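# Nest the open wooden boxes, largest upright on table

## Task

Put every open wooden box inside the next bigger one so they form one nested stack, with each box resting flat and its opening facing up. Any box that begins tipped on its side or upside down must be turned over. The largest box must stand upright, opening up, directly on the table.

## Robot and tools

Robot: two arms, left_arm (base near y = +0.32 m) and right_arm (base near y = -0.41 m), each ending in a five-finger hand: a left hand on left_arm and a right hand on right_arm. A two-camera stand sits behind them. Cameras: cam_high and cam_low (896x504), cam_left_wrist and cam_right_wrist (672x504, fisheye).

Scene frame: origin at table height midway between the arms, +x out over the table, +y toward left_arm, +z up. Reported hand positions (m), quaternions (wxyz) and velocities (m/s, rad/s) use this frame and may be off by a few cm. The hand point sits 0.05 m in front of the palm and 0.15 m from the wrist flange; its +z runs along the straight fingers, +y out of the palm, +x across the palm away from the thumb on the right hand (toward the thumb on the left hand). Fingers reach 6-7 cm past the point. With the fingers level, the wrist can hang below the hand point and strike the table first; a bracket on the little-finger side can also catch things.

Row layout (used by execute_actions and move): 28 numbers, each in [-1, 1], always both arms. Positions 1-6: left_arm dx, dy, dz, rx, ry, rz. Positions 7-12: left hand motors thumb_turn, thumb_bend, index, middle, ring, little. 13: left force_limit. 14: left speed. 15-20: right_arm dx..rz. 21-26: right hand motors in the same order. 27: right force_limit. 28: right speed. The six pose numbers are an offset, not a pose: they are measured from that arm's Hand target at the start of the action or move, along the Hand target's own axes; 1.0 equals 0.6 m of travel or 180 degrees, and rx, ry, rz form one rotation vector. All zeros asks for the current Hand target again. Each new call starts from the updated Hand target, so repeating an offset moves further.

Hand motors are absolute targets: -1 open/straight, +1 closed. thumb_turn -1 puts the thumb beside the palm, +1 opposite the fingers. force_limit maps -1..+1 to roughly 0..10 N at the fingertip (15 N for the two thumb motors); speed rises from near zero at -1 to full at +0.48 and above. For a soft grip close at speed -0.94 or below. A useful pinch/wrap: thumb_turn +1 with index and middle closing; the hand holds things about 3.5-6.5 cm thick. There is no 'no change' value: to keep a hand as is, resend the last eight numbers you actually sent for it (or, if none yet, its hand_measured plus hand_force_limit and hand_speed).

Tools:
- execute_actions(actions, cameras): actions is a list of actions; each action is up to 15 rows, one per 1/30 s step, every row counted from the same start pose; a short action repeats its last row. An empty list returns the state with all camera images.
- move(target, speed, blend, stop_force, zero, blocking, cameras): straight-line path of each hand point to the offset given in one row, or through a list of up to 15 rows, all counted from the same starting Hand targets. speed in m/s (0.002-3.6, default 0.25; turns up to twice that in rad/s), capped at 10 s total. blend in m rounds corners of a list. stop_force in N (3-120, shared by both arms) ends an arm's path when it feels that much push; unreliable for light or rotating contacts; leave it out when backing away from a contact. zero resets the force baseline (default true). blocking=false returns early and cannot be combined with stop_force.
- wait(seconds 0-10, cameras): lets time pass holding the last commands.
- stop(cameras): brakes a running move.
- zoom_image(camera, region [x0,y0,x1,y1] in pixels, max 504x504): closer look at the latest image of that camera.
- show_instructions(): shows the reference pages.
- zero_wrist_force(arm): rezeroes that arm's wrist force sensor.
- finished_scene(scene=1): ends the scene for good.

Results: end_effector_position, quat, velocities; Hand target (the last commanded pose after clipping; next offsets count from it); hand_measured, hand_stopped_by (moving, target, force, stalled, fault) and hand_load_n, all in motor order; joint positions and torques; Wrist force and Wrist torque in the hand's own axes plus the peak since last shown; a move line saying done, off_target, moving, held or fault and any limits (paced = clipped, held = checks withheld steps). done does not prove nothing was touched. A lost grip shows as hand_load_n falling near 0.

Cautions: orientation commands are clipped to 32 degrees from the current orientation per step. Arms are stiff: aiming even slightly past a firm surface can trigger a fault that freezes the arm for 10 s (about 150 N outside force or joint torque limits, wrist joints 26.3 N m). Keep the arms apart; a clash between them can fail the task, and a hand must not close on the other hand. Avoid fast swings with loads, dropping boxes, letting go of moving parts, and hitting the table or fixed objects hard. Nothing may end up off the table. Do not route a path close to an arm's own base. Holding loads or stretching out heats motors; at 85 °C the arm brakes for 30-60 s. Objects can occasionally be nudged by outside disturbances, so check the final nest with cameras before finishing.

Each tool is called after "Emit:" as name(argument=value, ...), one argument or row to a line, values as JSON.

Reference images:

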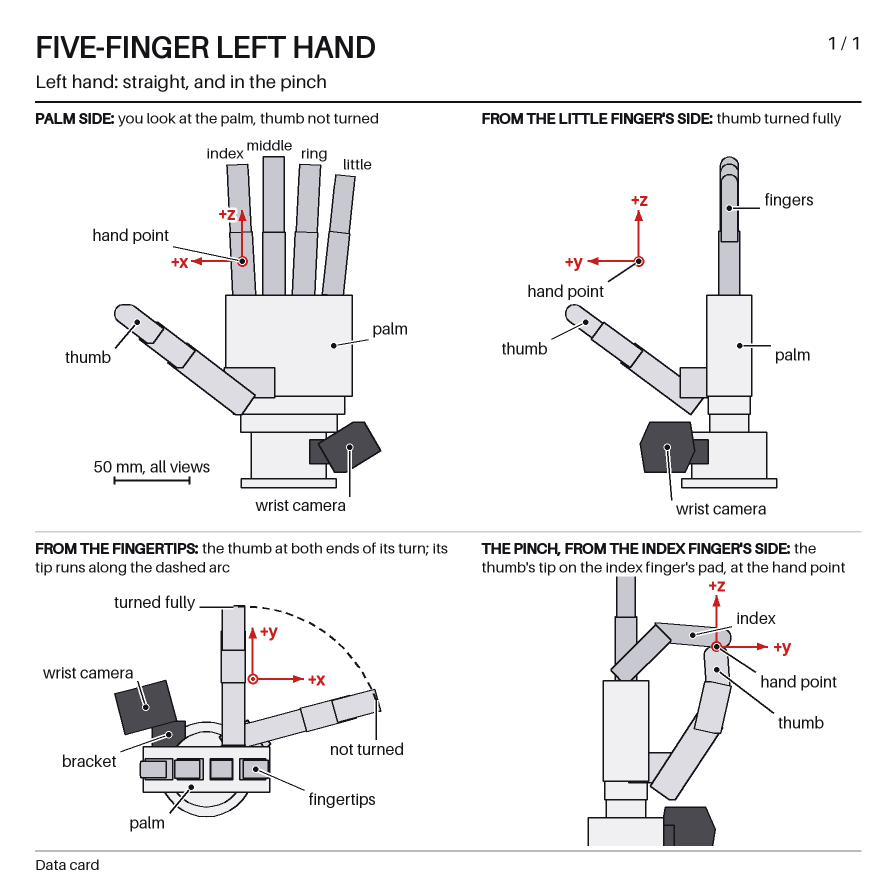

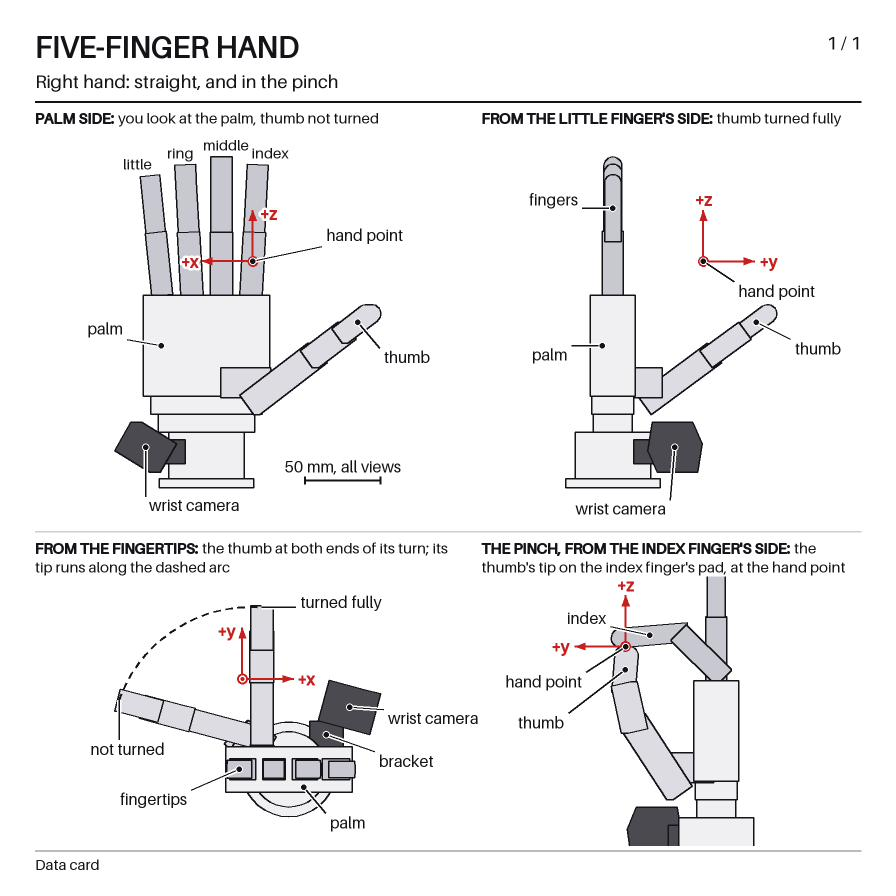

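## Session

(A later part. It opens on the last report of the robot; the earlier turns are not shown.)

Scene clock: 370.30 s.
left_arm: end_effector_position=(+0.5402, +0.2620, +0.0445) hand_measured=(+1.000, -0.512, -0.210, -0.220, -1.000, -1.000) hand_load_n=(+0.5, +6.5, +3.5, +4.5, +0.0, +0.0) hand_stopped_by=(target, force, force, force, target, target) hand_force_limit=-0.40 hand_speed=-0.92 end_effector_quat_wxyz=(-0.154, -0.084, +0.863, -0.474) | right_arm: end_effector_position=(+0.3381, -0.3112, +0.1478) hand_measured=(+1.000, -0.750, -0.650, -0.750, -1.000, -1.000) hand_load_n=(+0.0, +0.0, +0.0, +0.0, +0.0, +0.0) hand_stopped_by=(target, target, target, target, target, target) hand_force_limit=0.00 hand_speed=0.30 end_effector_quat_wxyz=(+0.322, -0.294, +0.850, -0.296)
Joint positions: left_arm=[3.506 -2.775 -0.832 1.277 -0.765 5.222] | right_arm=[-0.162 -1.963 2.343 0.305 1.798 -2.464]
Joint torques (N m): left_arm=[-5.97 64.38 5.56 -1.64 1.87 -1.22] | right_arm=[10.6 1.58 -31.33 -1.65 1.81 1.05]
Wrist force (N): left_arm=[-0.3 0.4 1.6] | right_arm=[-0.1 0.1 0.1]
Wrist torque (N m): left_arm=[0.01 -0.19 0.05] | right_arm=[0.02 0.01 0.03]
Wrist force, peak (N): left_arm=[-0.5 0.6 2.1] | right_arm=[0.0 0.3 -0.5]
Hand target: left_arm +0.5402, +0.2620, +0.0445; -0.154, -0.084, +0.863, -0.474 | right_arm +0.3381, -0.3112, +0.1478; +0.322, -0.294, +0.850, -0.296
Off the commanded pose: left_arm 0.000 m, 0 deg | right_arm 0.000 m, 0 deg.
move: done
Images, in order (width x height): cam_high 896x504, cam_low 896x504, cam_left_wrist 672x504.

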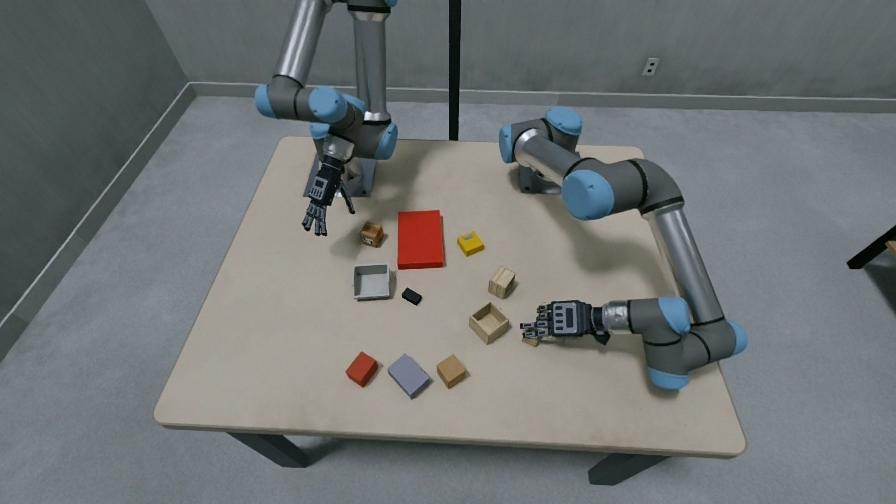

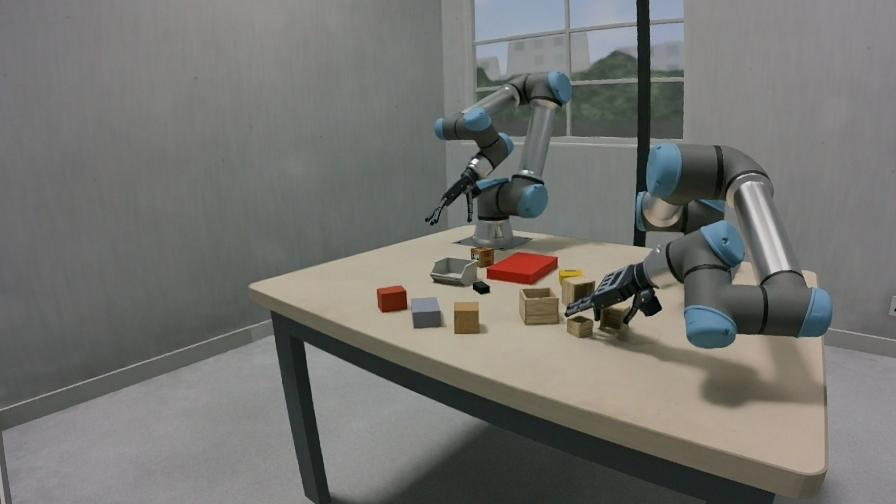

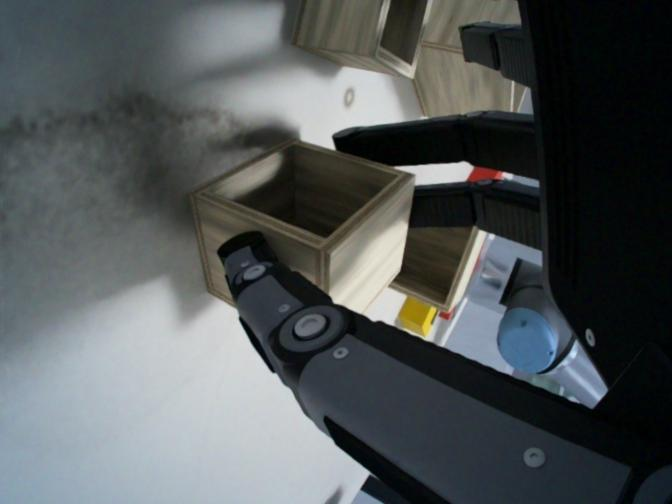

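Emit:
move(
  target=[
    [0.0684,-0.1586,-0.1008,0,0,0,1,-0.25,-0.05,-0.2,-1,-1,-0.4,-0.92, 0,0,0,0,0,0,1,-0.75,-0.65,-0.75,-1,-1,0,0.3],
    [0.1337,-0.1097,-0.1352,-0.104,-0.444,0.2837,1,-0.25,-0.05,-0.2,-1,-1,-0.4,-0.92, 0,0,0,0,0,0,1,-0.75,-0.65,-0.75,-1,-1,0,0.3],
  ],
  speed=[0.12,0.2],
  blend=[0.03,0],
  cameras=["cam_high","cam_low","cam_left_wrist"],
)

Scene clock: 406.70 s.
left_arm: end_effector_position=(+0.4992, +0.2953, +0.1652) hand_measured=(+1.000, -0.512, -0.210, -0.220, -1.000, -1.000) hand_load_n=(+1.0, +6.5, +3.5, +4.0, +0.0, +0.0) hand_stopped_by=(target, force, force, force, target, target) hand_force_limit=-0.40 hand_speed=-0.92 end_effector_quat_wxyz=(+0.605, +0.014, +0.770, -0.200) | right_arm: end_effector_position=(+0.3381, -0.3112, +0.1478) hand_measured=(+1.000, -0.750, -0.650, -0.750, -1.000, -1.000) hand_load_n=(-0.5, +0.0, +0.0, +0.0, +0.0, +0.0) hand_stopped_by=(target, target, target, target, target, target) hand_force_limit=0.00 hand_speed=0.30 end_effector_quat_wxyz=(+0.322, -0.294, +0.850, -0.296)
Joint positions: left_arm=[3.609 -1.533 -2.243 3.508 -0.783 4.605] | right_arm=[-0.162 -1.963 2.343 0.305 1.798 -2.464]
Joint torques (N m): left_arm=[6.49 2.16 19.64 1.97 2.38 0.95] | right_arm=[10.56 -1.7 -31.77 -1.54 1.79 1.05]
Wrist force (N): left_arm=[0.6 -0.7 0.5] | right_arm=[0.2 0.0 -0.3]
Wrist torque (N m): left_arm=[-0.05 -0.01 -0.10] | right_arm=[0.02 -0.03 0.05]
Wrist force, peak (N): left_arm=[-0.8 1.8 2.6] | right_arm=[0.3 0.0 -0.3]
Hand target: left_arm +0.4992, +0.2954, +0.1651; +0.605, +0.014, +0.770, -0.200 | right_arm +0.3381, -0.3112, +0.1478; +0.322, -0.294, +0.850, -0.296
Off the commanded pose: left_arm 0.000 m, 0 deg | right_arm 0.000 m, 0 deg.
move: done
Images, in order (width x height): cam_high 896x504, cam_low 896x504, cam_left_wrist 672x504.

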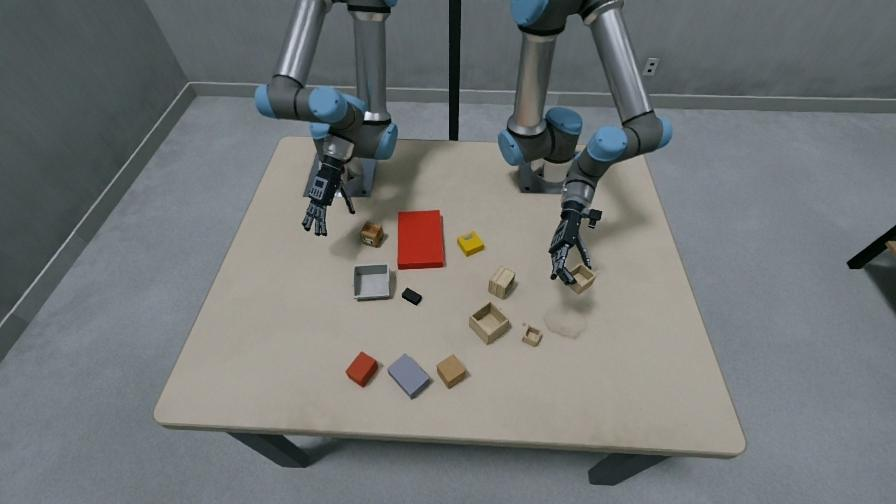

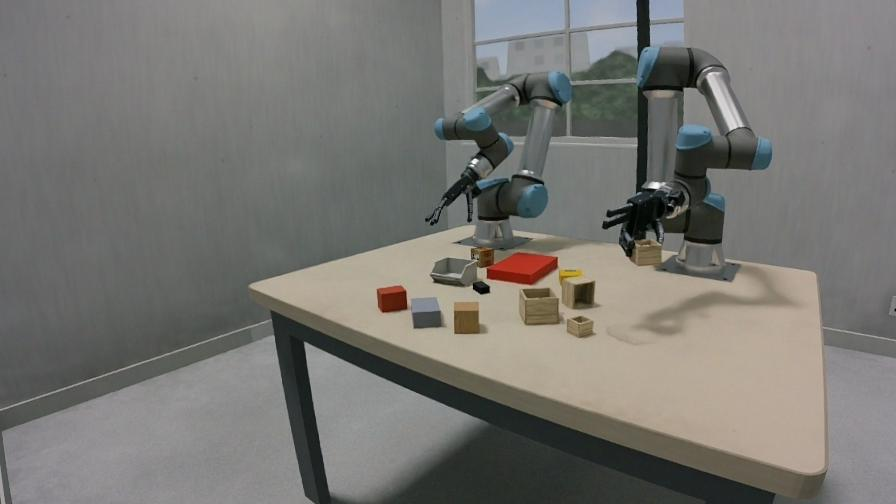

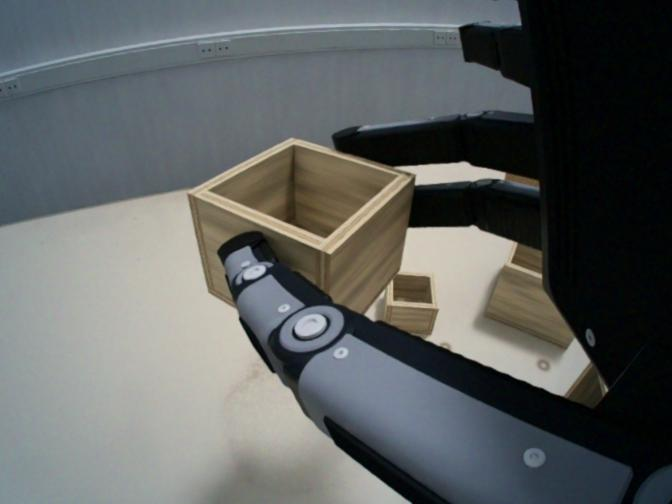

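Emit:
move(
  target=[0.1958,0.0602,0.0381,0,0,0,1,-0.25,-0.05,-0.2,-1,-1,-0.4,-0.92, 0,0,0,0,0,0,1,-0.75,-0.65,-0.75,-1,-1,0,0.3],
  speed=0.15,
)

Emit:
move(
  target=[0.047,0.01445,0.00915,0,0,0,1,-0.25,-0.05,-0.2,-1,-1,-0.4,-0.92, 0,0,0,0,0,0,1,-0.75,-0.65,-0.75,-1,-1,0,0.3],
  speed=0.02,
  stop_force=4,
  cameras=["cam_high","cam_low","cam_left_wrist"],
)

Scene clock: 412.47 s.
left_arm: end_effector_position=(+0.4985, +0.2953, +0.0401) hand_measured=(+1.000, -0.512, -0.210, -0.220, -1.000, -1.000) hand_load_n=(+1.0, +6.5, +3.5, +4.5, +0.0, +0.0) hand_stopped_by=(target, force, force, force, target, target) hand_force_limit=-0.40 hand_speed=-0.92 end_effector_quat_wxyz=(+0.605, +0.014, +0.770, -0.200) | right_arm: end_effector_position=(+0.3381, -0.3112, +0.1478) hand_measured=(+1.000, -0.750, -0.650, -0.750, -1.000, -1.000) hand_load_n=(+0.0, +0.0, +0.0, +0.0, +0.0, +0.0) hand_stopped_by=(target, target, target, target, target, target) hand_force_limit=0.00 hand_speed=0.30 end_effector_quat_wxyz=(+0.322, -0.294, +0.850, -0.296)
Joint positions: left_arm=[3.61 -1.832 -2.377 3.94 -0.782 4.605] | right_arm=[-0.162 -1.963 2.343 0.305 1.798 -2.464]
Joint torques (N m): left_arm=[-7.15 17.4 20.35 1.16 -2.25 0.73] | right_arm=[10.55 -2.85 -31 -1.61 1.78 1.01]
Wrist force (N): left_arm=[1.0 -0.7 0.4] | right_arm=[-0.3 -0.2 0.0]
Wrist torque (N m): left_arm=[-0.04 -0.06 -0.02] | right_arm=[-0.03 0.03 0.02]
Wrist force, peak (N): left_arm=[2.2 -0.4 0.9] | right_arm=[-0.4 0.2 0.0]
Hand target: left_arm +0.4986, +0.2953, +0.0401; +0.605, +0.014, +0.770, -0.200 | right_arm +0.3381, -0.3112, +0.1478; +0.322, -0.294, +0.850, -0.296
Off the commanded pose: left_arm 0.000 m, 0 deg | right_arm 0.000 m, 0 deg.
move: done

Scene clock: 414.40 s.
left_arm: end_effector_position=(+0.4985, +0.2953, +0.0226) hand_measured=(+1.000, -0.512, -0.210, -0.220, -1.000, -1.000) hand_load_n=(-0.5, +7.0, +6.5, +2.0, +0.0, +0.0) hand_stopped_by=(target, force, force, force, target, target) hand_force_limit=-0.40 hand_speed=-0.92 end_effector_quat_wxyz=(+0.605, +0.014, +0.770, -0.200) | right_arm: end_effector_position=(+0.3381, -0.3112, +0.1478) hand_measured=(+1.000, -0.750, -0.650, -0.750, -1.000, -1.000) hand_load_n=(+0.0, +0.0, +0.0, +0.0, +0.0, +0.0) hand_stopped_by=(target, target, target, target, target, target) hand_force_limit=0.00 hand_speed=0.30 end_effector_quat_wxyz=(+0.322, -0.294, +0.850, -0.296)
Joint positions: left_arm=[3.61 -1.885 -2.386 4.002 -0.782 4.605] | right_arm=[-0.162 -1.963 2.343 0.305 1.798 -2.464]
Joint torques (N m): left_arm=[-1.21 27.7 18.42 1.82 0.44 0.58] | right_arm=[10.31 -3.19 -31.32 -1.67 1.71 1.03]
Wrist force (N): left_arm=[0.8 -0.7 0.7] | right_arm=[0.0 0.0 -0.1]
Wrist torque (N m): left_arm=[-0.06 -0.02 -0.03] | right_arm=[0.01 0.00 0.05]
Wrist force, peak (N): left_arm=[-2.9 -1.5 -1.0] | right_arm=[0.1 -0.1 -0.4]
Hand target: left_arm +0.4985, +0.2953, +0.0227; +0.605, +0.014, +0.770, -0.200 (not the last commanded pose) | right_arm +0.3381, -0.3112, +0.1478; +0.322, -0.294, +0.850, -0.296
Off the commanded pose: left_arm 0.013 m, 0 deg | right_arm 0.000 m, 0 deg.
move: contact (left_arm)
Images, in order (width x height): cam_high 896x504, cam_low 896x504, cam_left_wrist 672x504.

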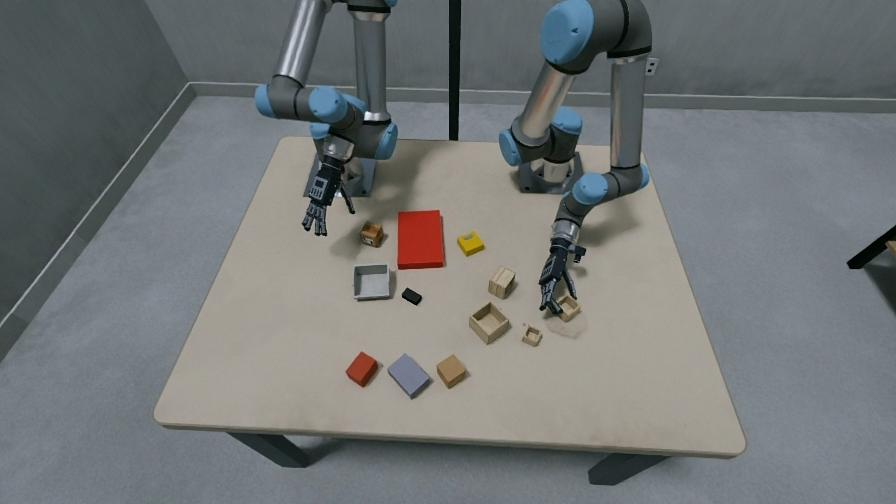

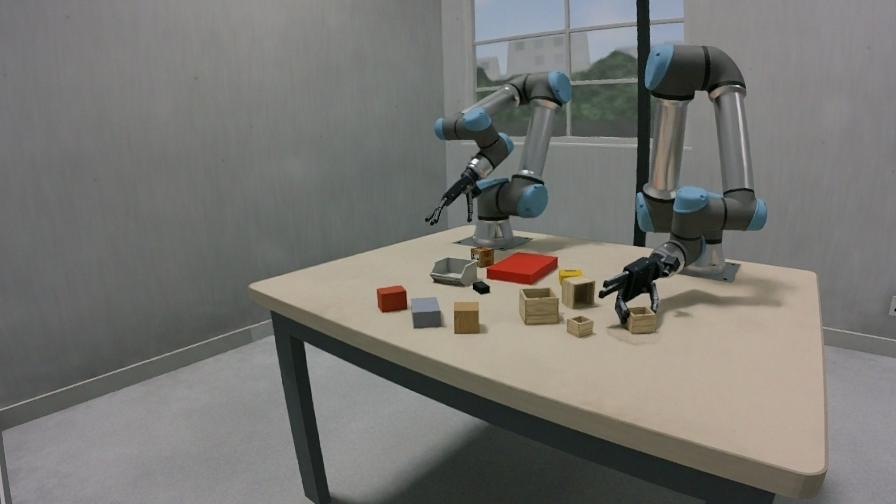

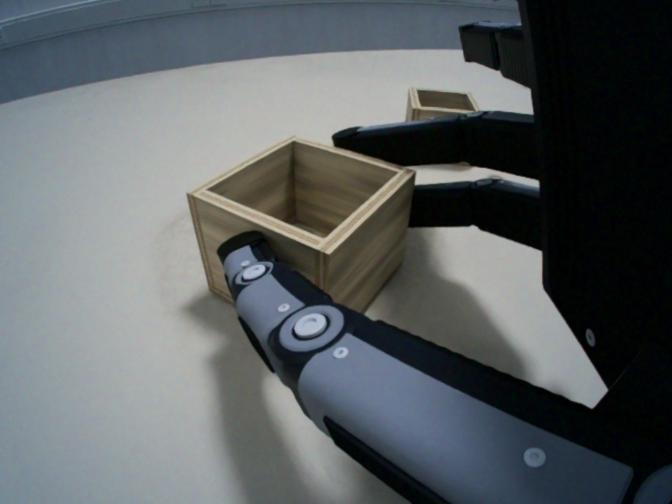

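Emit:
move(
  target=[0,0,0,0,0,0,1,-0.75,-0.65,-0.75,-1,-1,-0.4,-0.85, 0,0,0,0,0,0,1,-0.75,-0.65,-0.75,-1,-1,0,0.3],
  cameras=["cam_high","cam_low","cam_left_wrist"],
)

Scene clock: 418.50 s.
left_arm: end_effector_position=(+0.4985, +0.2953, +0.0227) hand_measured=(+1.000, -0.750, -0.650, -0.750, -1.000, -1.000) hand_load_n=(+0.5, +0.0, +0.0, +0.0, +0.0, +0.0) hand_stopped_by=(target, target, target, target, target, target) hand_force_limit=-0.40 hand_speed=-0.85 end_effector_quat_wxyz=(+0.605, +0.014, +0.770, -0.200) | right_arm: end_effector_position=(+0.3381, -0.3112, +0.1478) hand_measured=(+1.000, -0.750, -0.650, -0.750, -1.000, -1.000) hand_load_n=(+0.0, +0.0, +0.0, +0.0, +0.0, +0.0) hand_stopped_by=(target, target, target, target, target, target) hand_force_limit=0.00 hand_speed=0.30 end_effector_quat_wxyz=(+0.322, -0.294, +0.850, -0.296)
Joint positions: left_arm=[3.61 -1.885 -2.386 4.002 -0.782 4.605] | right_arm=[-0.162 -1.963 2.343 0.305 1.798 -2.464]
Joint torques (N m): left_arm=[-6.43 32.73 17.61 1.57 -1.76 0.07] | right_arm=[10.18 -3.83 -30.82 -1.61 1.78 0.89]
Wrist force (N): left_arm=[0.5 -0.6 0.6] | right_arm=[0.0 -0.1 -0.1]
Wrist torque (N m): left_arm=[-0.04 -0.02 -0.03] | right_arm=[-0.01 0.00 0.04]
Wrist force, peak (N): left_arm=[0.8 -0.7 0.9] | right_arm=[0.0 0.2 -0.3]
Hand target: left_arm +0.4985, +0.2953, +0.0227; +0.605, +0.014, +0.770, -0.200 | right_arm +0.3381, -0.3112, +0.1478; +0.322, -0.294, +0.850, -0.296
Off the commanded pose: left_arm 0.000 m, 0 deg | right_arm 0.000 m, 0 deg.
move: done
Images, in order (width x height): cam_high 896x504, cam_low 896x504, cam_left_wrist 672x504.

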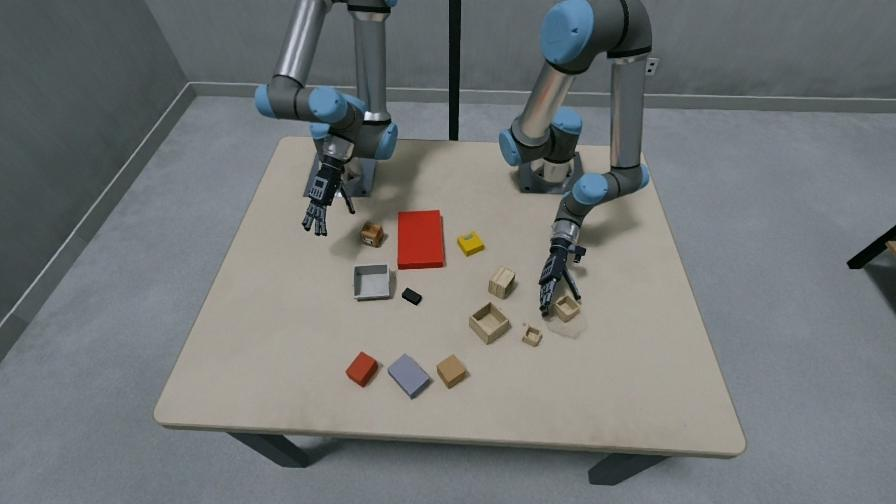

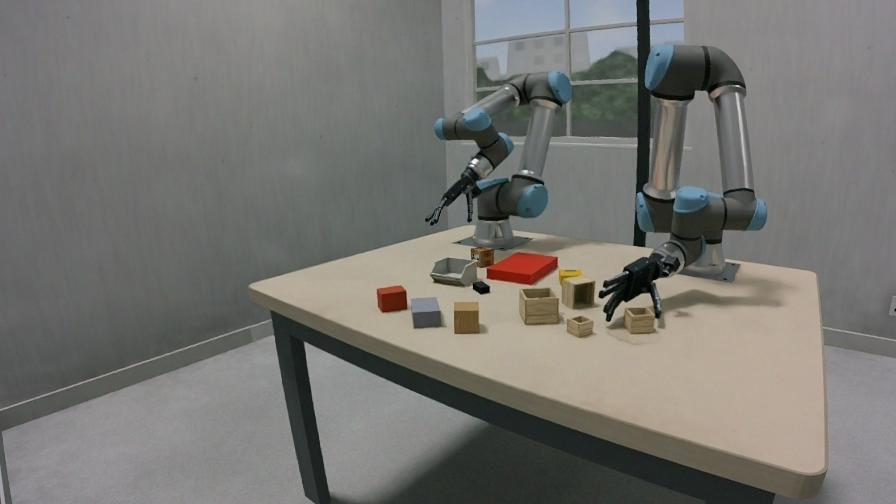

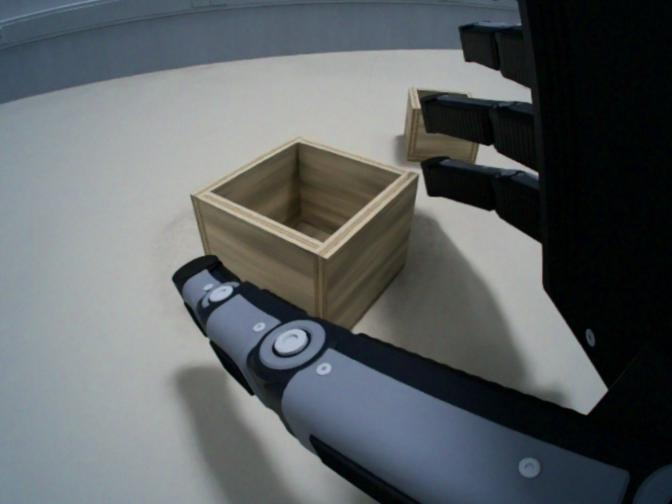

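Emit:
move(
  target=[
    [-0.0967,-0.1243,-0.082,0,0,0,1,-0.9,-0.75,-0.85,-1,-1,-0.4,0.3, 0,0,0,0,0,0,1,-0.75,-0.65,-0.75,-1,-1,0,0.3],
    [-0.101,-0.3262,-0.0355,-0.0502,0.1949,-0.4656,1,-0.9,-0.75,-0.85,-1,-1,-0.4,0.3, 0,0,0,0,0,0,1,-0.75,-0.65,-0.75,-1,-1,0,0.3],
  ],
  speed=[0.15,0.35],
  blend=[0.03,0],
  cameras=["cam_high","cam_low","cam_left_wrist"],
)

Scene clock: 436.47 s.
left_arm: end_effector_position=(+0.4434, +0.1356, +0.1403) hand_measured=(+1.000, -0.900, -0.750, -0.850, -1.000, -1.000) hand_load_n=(+0.0, +0.0, +0.0, +0.0, +0.0, +0.0) hand_stopped_by=(target, target, target, target, target, target) hand_force_limit=-0.40 hand_speed=0.30 end_effector_quat_wxyz=(+0.081, -0.484, +0.728, -0.479) | right_arm: end_effector_position=(+0.3381, -0.3112, +0.1478) hand_measured=(+1.000, -0.750, -0.650, -0.750, -1.000, -1.000) hand_load_n=(+0.0, +0.0, +0.0, +0.0, +0.0, +0.0) hand_stopped_by=(target, target, target, target, target, target) hand_force_limit=0.00 hand_speed=0.30 end_effector_quat_wxyz=(+0.322, -0.294, +0.850, -0.296)
Joint positions: left_arm=[3.449 -1.858 -1.832 2.725 -0.699 3.56] | right_arm=[-0.162 -1.963 2.343 0.305 1.798 -2.464]
Joint torques (N m): left_arm=[-4.22 36.78 4.26 -0.65 -1.32 -1.1] | right_arm=[9.18 -5.79 -30.5 -1.6 1.64 0.96]
Wrist force (N): left_arm=[-0.7 0.1 1.9] | right_arm=[0.2 0.0 -0.3]
Wrist torque (N m): left_arm=[-0.04 -0.15 -0.09] | right_arm=[0.02 -0.03 0.06]
Wrist force, peak (N): left_arm=[-0.8 0.1 2.2] | right_arm=[0.6 0.0 -0.1]
Hand target: left_arm +0.4433, +0.1355, +0.1404; +0.081, -0.484, +0.728, -0.479 | right_arm +0.3381, -0.3112, +0.1478; +0.322, -0.294, +0.850, -0.296
Off the commanded pose: left_arm 0.000 m, 0 deg | right_arm 0.000 m, 0 deg.
move: done
Images, in order (width x height): cam_high 896x504, cam_low 896x504, cam_left_wrist 672x504.

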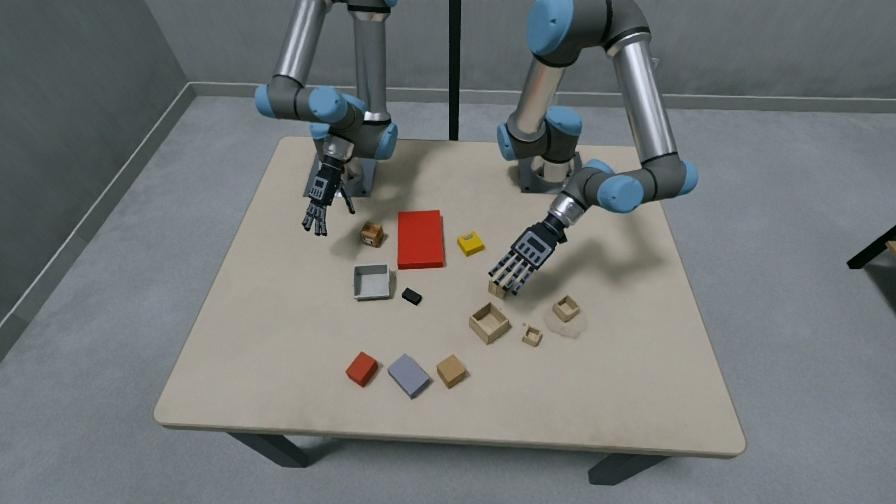

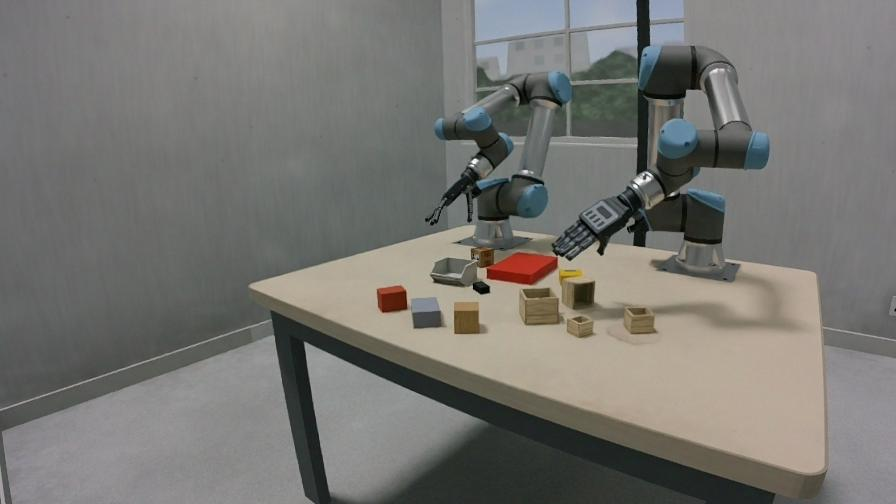

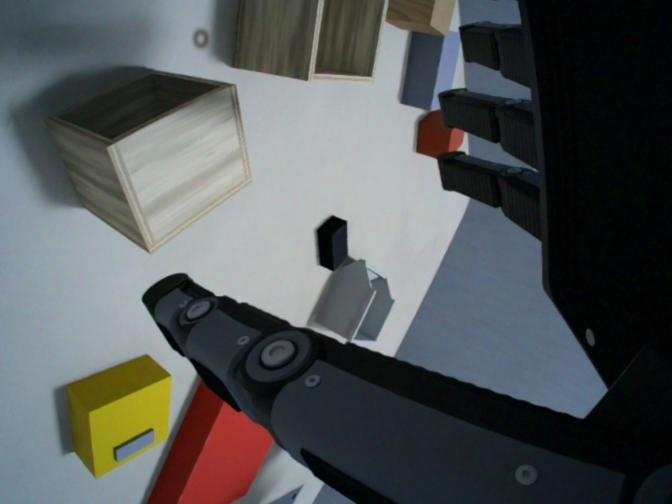

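Emit:
move(
  target=[
    [0.002,0.0037,-0.004,0.0114,-0.026,-0.0175,1,-0.9,-0.75,-0.85,-1,-1,-0.4,0.3, 0,0,0,0,0,0,1,-0.75,-0.65,-0.75,-1,-1,0,0.3],
    [-0.0495,0.1215,0.0755,0.0114,-0.026,-0.0175,1,-0.9,-0.75,-0.85,-1,-1,-0.4,0.3, 0,0,0,0,0,0,1,-0.75,-0.65,-0.75,-1,-1,0,0.3],
  ],
  speed=[0.1,0.08],
  stop_force=10,
  cameras=["cam_high","cam_low","cam_left_wrist"],
)

Scene clock: 461.60 s.
left_arm: end_effector_position=(+0.4394, +0.1362, +0.0496) hand_measured=(+1.000, -0.900, -0.750, -0.850, -1.000, -1.000) hand_load_n=(+0.0, +0.0, +0.0, +0.0, +0.0, +0.0) hand_stopped_by=(target, target, target, target, target, target) hand_force_limit=-0.40 hand_speed=0.30 end_effector_quat_wxyz=(+0.106, -0.521, +0.702, -0.473) | right_arm: end_effector_position=(+0.3381, -0.3112, +0.1478) hand_measured=(+1.000, -0.750, -0.650, -0.750, -1.000, -1.000) hand_load_n=(+0.0, +0.0, +0.0, +0.0, +0.0, +0.0) hand_stopped_by=(target, target, target, target, target, target) hand_force_limit=0.00 hand_speed=0.30 end_effector_quat_wxyz=(+0.322, -0.294, +0.850, -0.296)
Joint positions: left_arm=[3.44 -1.93 -1.998 3.062 -0.768 3.426] | right_arm=[-0.162 -1.963 2.343 0.305 1.798 -2.464]
Joint torques (N m): left_arm=[-7.07 38.09 23.06 0.13 -0.16 -1.45] | right_arm=[10.2 -5.75 -29.61 -1.66 1.68 0.9]
Wrist force (N): left_arm=[-0.6 0.2 1.4] | right_arm=[-0.1 0.0 -0.2]
Wrist torque (N m): left_arm=[0.02 -0.19 -0.06] | right_arm=[0.01 0.01 0.04]
Wrist force, peak (N): left_arm=[-1.0 0.8 2.3] | right_arm=[0.1 0.3 -0.5]
Hand target: left_arm +0.4394, +0.1362, +0.0496; +0.106, -0.521, +0.702, -0.473 | right_arm +0.3381, -0.3112, +0.1478; +0.322, -0.294, +0.850, -0.296
Off the commanded pose: left_arm 0.000 m, 0 deg | right_arm 0.000 m, 0 deg.
move: done
Images, in order (width x height): cam_high 896x504, cam_low 896x504, cam_left_wrist 672x504.

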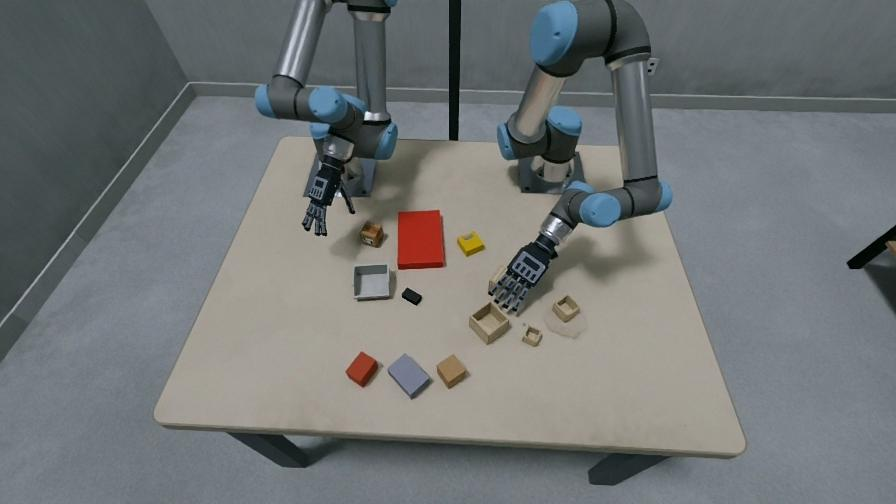

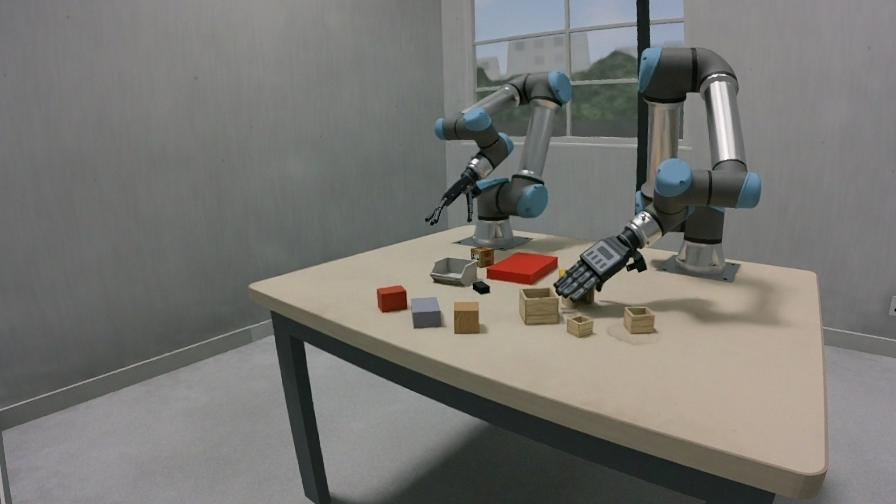

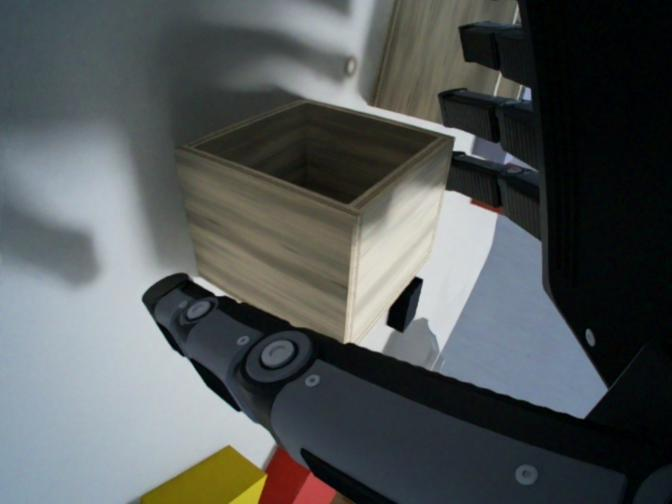

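Emit:
move(
  target=[0,0,0,0,0,0,1,-0.3,-0.1,-0.2,-1,-1,-0.35,-0.92, 0,0,0,0,0,0,1,-0.75,-0.65,-0.75,-1,-1,0,0.3],
  cameras=["cam_left_wrist"],
)

Scene clock: 469.03 s.
left_arm: end_effector_position=(+0.4394, +0.1362, +0.0496) hand_measured=(+1.000, -0.652, -0.272, -0.276, -1.000, -1.000) hand_load_n=(+0.5, +6.0, +3.0, +3.5, +0.0, +0.0) hand_stopped_by=(target, force, force, force, target, target) hand_force_limit=-0.35 hand_speed=-0.92 end_effector_quat_wxyz=(+0.106, -0.521, +0.702, -0.473) | right_arm: end_effector_position=(+0.3381, -0.3112, +0.1478) hand_measured=(+1.000, -0.750, -0.650, -0.750, -1.000, -1.000) hand_load_n=(+0.0, +0.0, +0.0, +0.0, +0.0, +0.0) hand_stopped_by=(target, target, target, target, target, target) hand_force_limit=0.00 hand_speed=0.30 end_effector_quat_wxyz=(+0.322, -0.294, +0.850, -0.296)
Joint positions: left_arm=[3.44 -1.93 -1.998 3.062 -0.768 3.426] | right_arm=[-0.162 -1.963 2.343 0.305 1.798 -2.464]
Joint torques (N m): left_arm=[-6.23 36.28 21.4 0.11 -0.36 -1.12] | right_arm=[10.35 -5.32 -29.51 -1.68 1.54 1.01]
Wrist force (N): left_arm=[-0.1 -1.5 0.6] | right_arm=[0.0 0.0 0.2]
Wrist torque (N m): left_arm=[0.01 -0.20 -0.04] | right_arm=[-0.02 -0.02 0.04]
Wrist force, peak (N): left_arm=[-0.8 0.2 2.0] | right_arm=[-0.1 0.2 -0.4]
Hand target: left_arm +0.4394, +0.1362, +0.0496; +0.106, -0.521, +0.702, -0.473 | right_arm +0.3381, -0.3112, +0.1478; +0.322, -0.294, +0.850, -0.296
Off the commanded pose: left_arm 0.000 m, 0 deg | right_arm 0.000 m, 0 deg.
move: done
Images, in order (width x height): cam_left_wrist 672x504.

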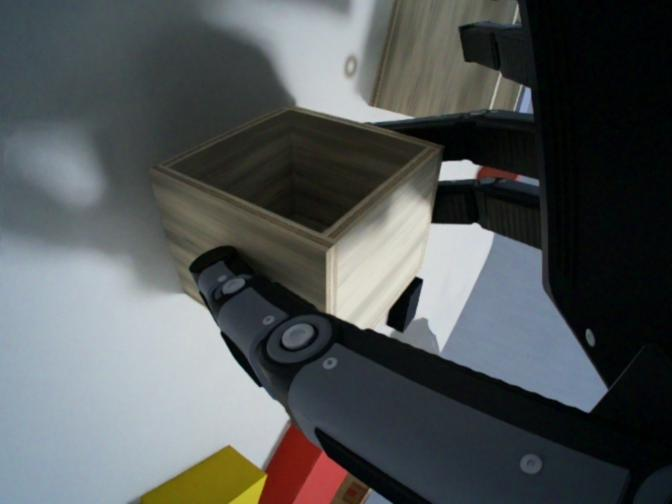

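Emit:
move(
  target=[0.0688,-0.156,-0.105,0,0,0,1,-0.3,-0.1,-0.2,-1,-1,-0.35,-0.92,0,0,0,0,0,0,1,-0.75,-0.65,-0.75,-1,-1,0,0.3],
  speed=0.12,
  cameras=["cam_high","cam_left_wrist"],
)

Scene clock: 488.57 s.
left_arm: end_effector_position=(+0.4400, +0.1359, +0.1698) hand_measured=(+1.000, -0.654, -0.272, -0.276, -1.000, -1.000) hand_load_n=(+0.5, +6.5, +3.0, +3.5, +0.0, +0.0) hand_stopped_by=(target, force, force, force, target, target) hand_force_limit=-0.35 hand_speed=-0.92 end_effector_quat_wxyz=(+0.107, -0.521, +0.702, -0.473) | right_arm: end_effector_position=(+0.3381, -0.3112, +0.1478) hand_measured=(+1.000, -0.750, -0.650, -0.750, -1.000, -1.000) hand_load_n=(-0.5, +0.5, +0.0, +0.0, +0.0, +0.0) hand_stopped_by=(target, target, target, target, target, target) hand_force_limit=0.00 hand_speed=0.30 end_effector_quat_wxyz=(+0.322, -0.294, +0.850, -0.296)
Joint positions: left_arm=[3.439 -1.754 -1.857 2.747 -0.769 3.425] | right_arm=[-0.162 -1.963 2.343 0.305 1.798 -2.464]
Joint torques (N m): left_arm=[5.59 12.26 7.2 -1.65 -0.49 0.73] | right_arm=[10.32 -5.44 -30.34 -1.55 1.61 1]
Wrist force (N): left_arm=[-0.9 0.5 2.2] | right_arm=[0.1 0.0 0.0]
Wrist torque (N m): left_arm=[-0.02 -0.13 -0.02] | right_arm=[0.00 -0.02 0.05]
Wrist force, peak (N): left_arm=[-1.2 1.4 2.5] | right_arm=[0.2 -0.1 -0.5]
Hand target: left_arm +0.4400, +0.1359, +0.1698; +0.106, -0.521, +0.702, -0.473 | right_arm +0.3381, -0.3112, +0.1478; +0.322, -0.294, +0.850, -0.296
Off the commanded pose: left_arm 0.000 m, 0 deg | right_arm 0.000 m, 0 deg.
move: done
Images, in order (width x height): cam_high 896x504, cam_left_wrist 672x504.

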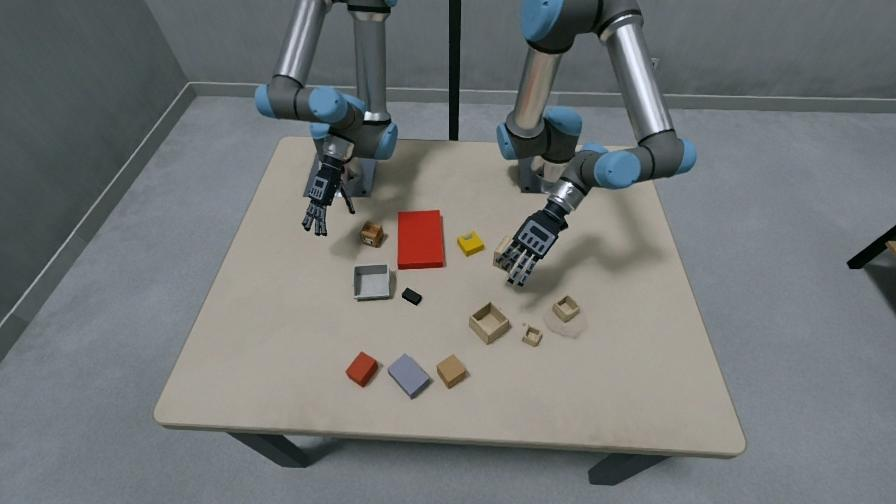

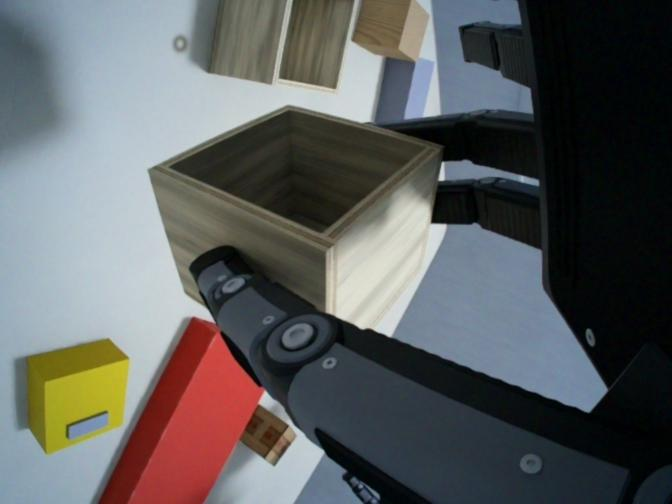

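Emit:
move(
  target=[-0.0565,0.0279,-0.0623,0.0522,-0.1839,0.4728,1,-0.3,-0.1,-0.2,-1,-1,-0.35,-0.92,0,0,0,0,0,0,1,-0.75,-0.65,-0.75,-1,-1,0,0.3],
  speed=0.25,
  cameras=["cam_high","cam_low","cam_left_wrist"],
)

Scene clock: 519.93 s.
left_arm: end_effector_position=(+0.4201, +0.1849, +0.1649) hand_measured=(+1.000, -0.654, -0.272, -0.276, -1.000, -1.000) hand_load_n=(+1.0, +6.0, +3.0, +3.5, +0.0, +0.0) hand_stopped_by=(target, force, force, force, target, target) hand_force_limit=-0.35 hand_speed=-0.92 end_effector_quat_wxyz=(+0.609, -0.010, +0.773, -0.175) | right_arm: end_effector_position=(+0.3381, -0.3112, +0.1478) hand_measured=(+1.000, -0.750, -0.650, -0.750, -1.000, -1.000) hand_load_n=(+0.0, +0.0, +0.0, +0.0, +0.0, +0.0) hand_stopped_by=(target, target, target, target, target, target) hand_force_limit=0.00 hand_speed=0.30 end_effector_quat_wxyz=(+0.322, -0.294, +0.850, -0.296)
Joint positions: left_arm=[3.185 -1.369 -2.373 3.534 -1.264 4.483] | right_arm=[-0.162 -1.963 2.343 0.305 1.798 -2.464]
Joint torques (N m): left_arm=[5.47 -2.32 25.36 1.09 1.65 0.82] | right_arm=[9.26 -5.1 -29.23 -1.63 1.54 0.95]
Wrist force (N): left_arm=[0.6 -0.9 0.7] | right_arm=[0.1 0.2 -0.3]
Wrist torque (N m): left_arm=[-0.06 0.02 -0.05] | right_arm=[0.05 -0.01 0.06]
Wrist force, peak (N): left_arm=[-0.9 0.5 2.4] | right_arm=[0.4 0.2 -0.4]
Hand target: left_arm +0.4201, +0.1850, +0.1649; +0.609, -0.010, +0.773, -0.175 | right_arm +0.3381, -0.3112, +0.1478; +0.322, -0.294, +0.850, -0.296
Off the commanded pose: left_arm 0.000 m, 0 deg | right_arm 0.000 m, 0 deg.
move: done
Images, in order (width x height): cam_high 896x504, cam_low 896x504, cam_left_wrist 672x504.

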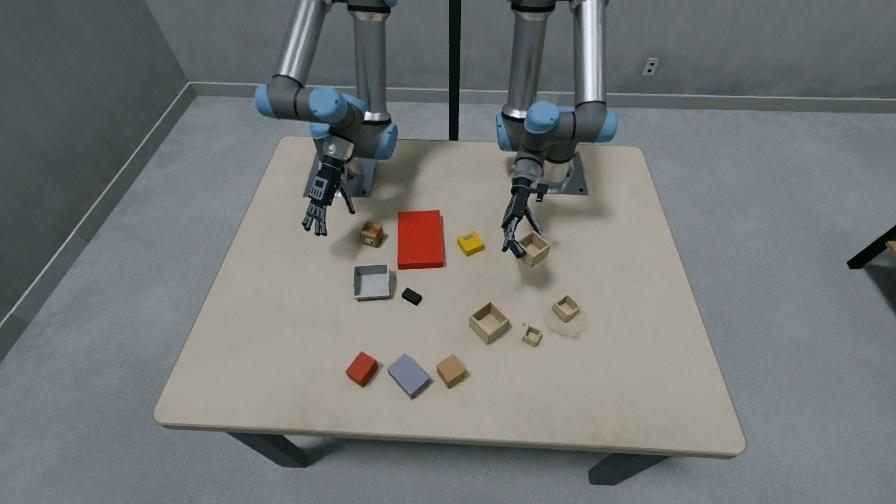

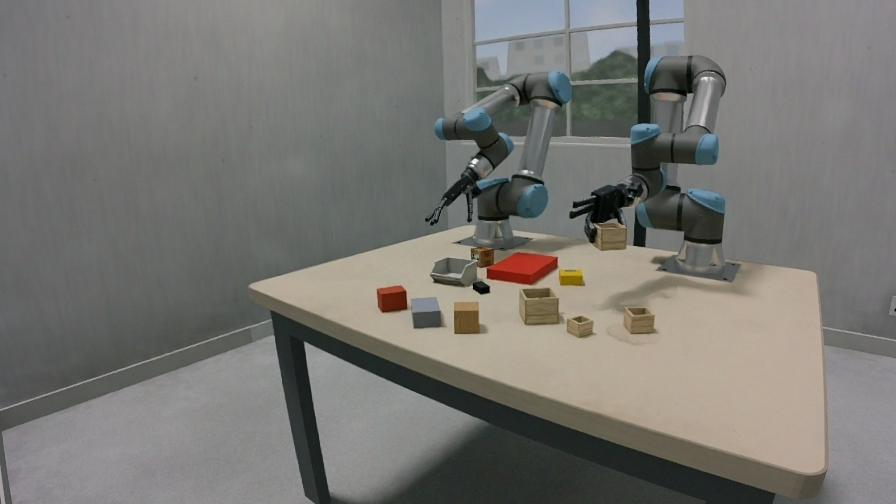

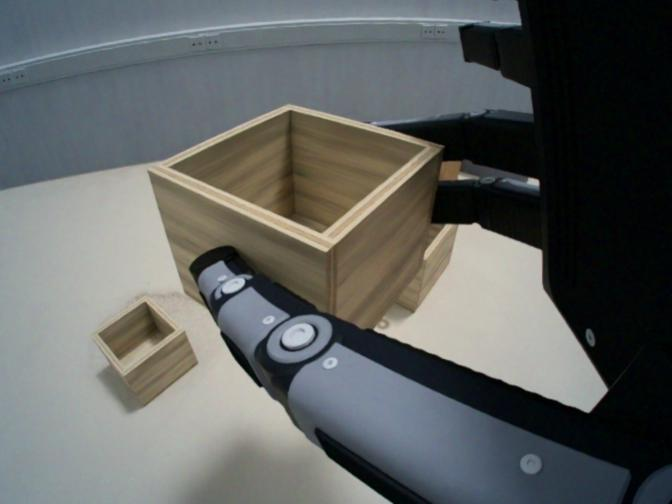

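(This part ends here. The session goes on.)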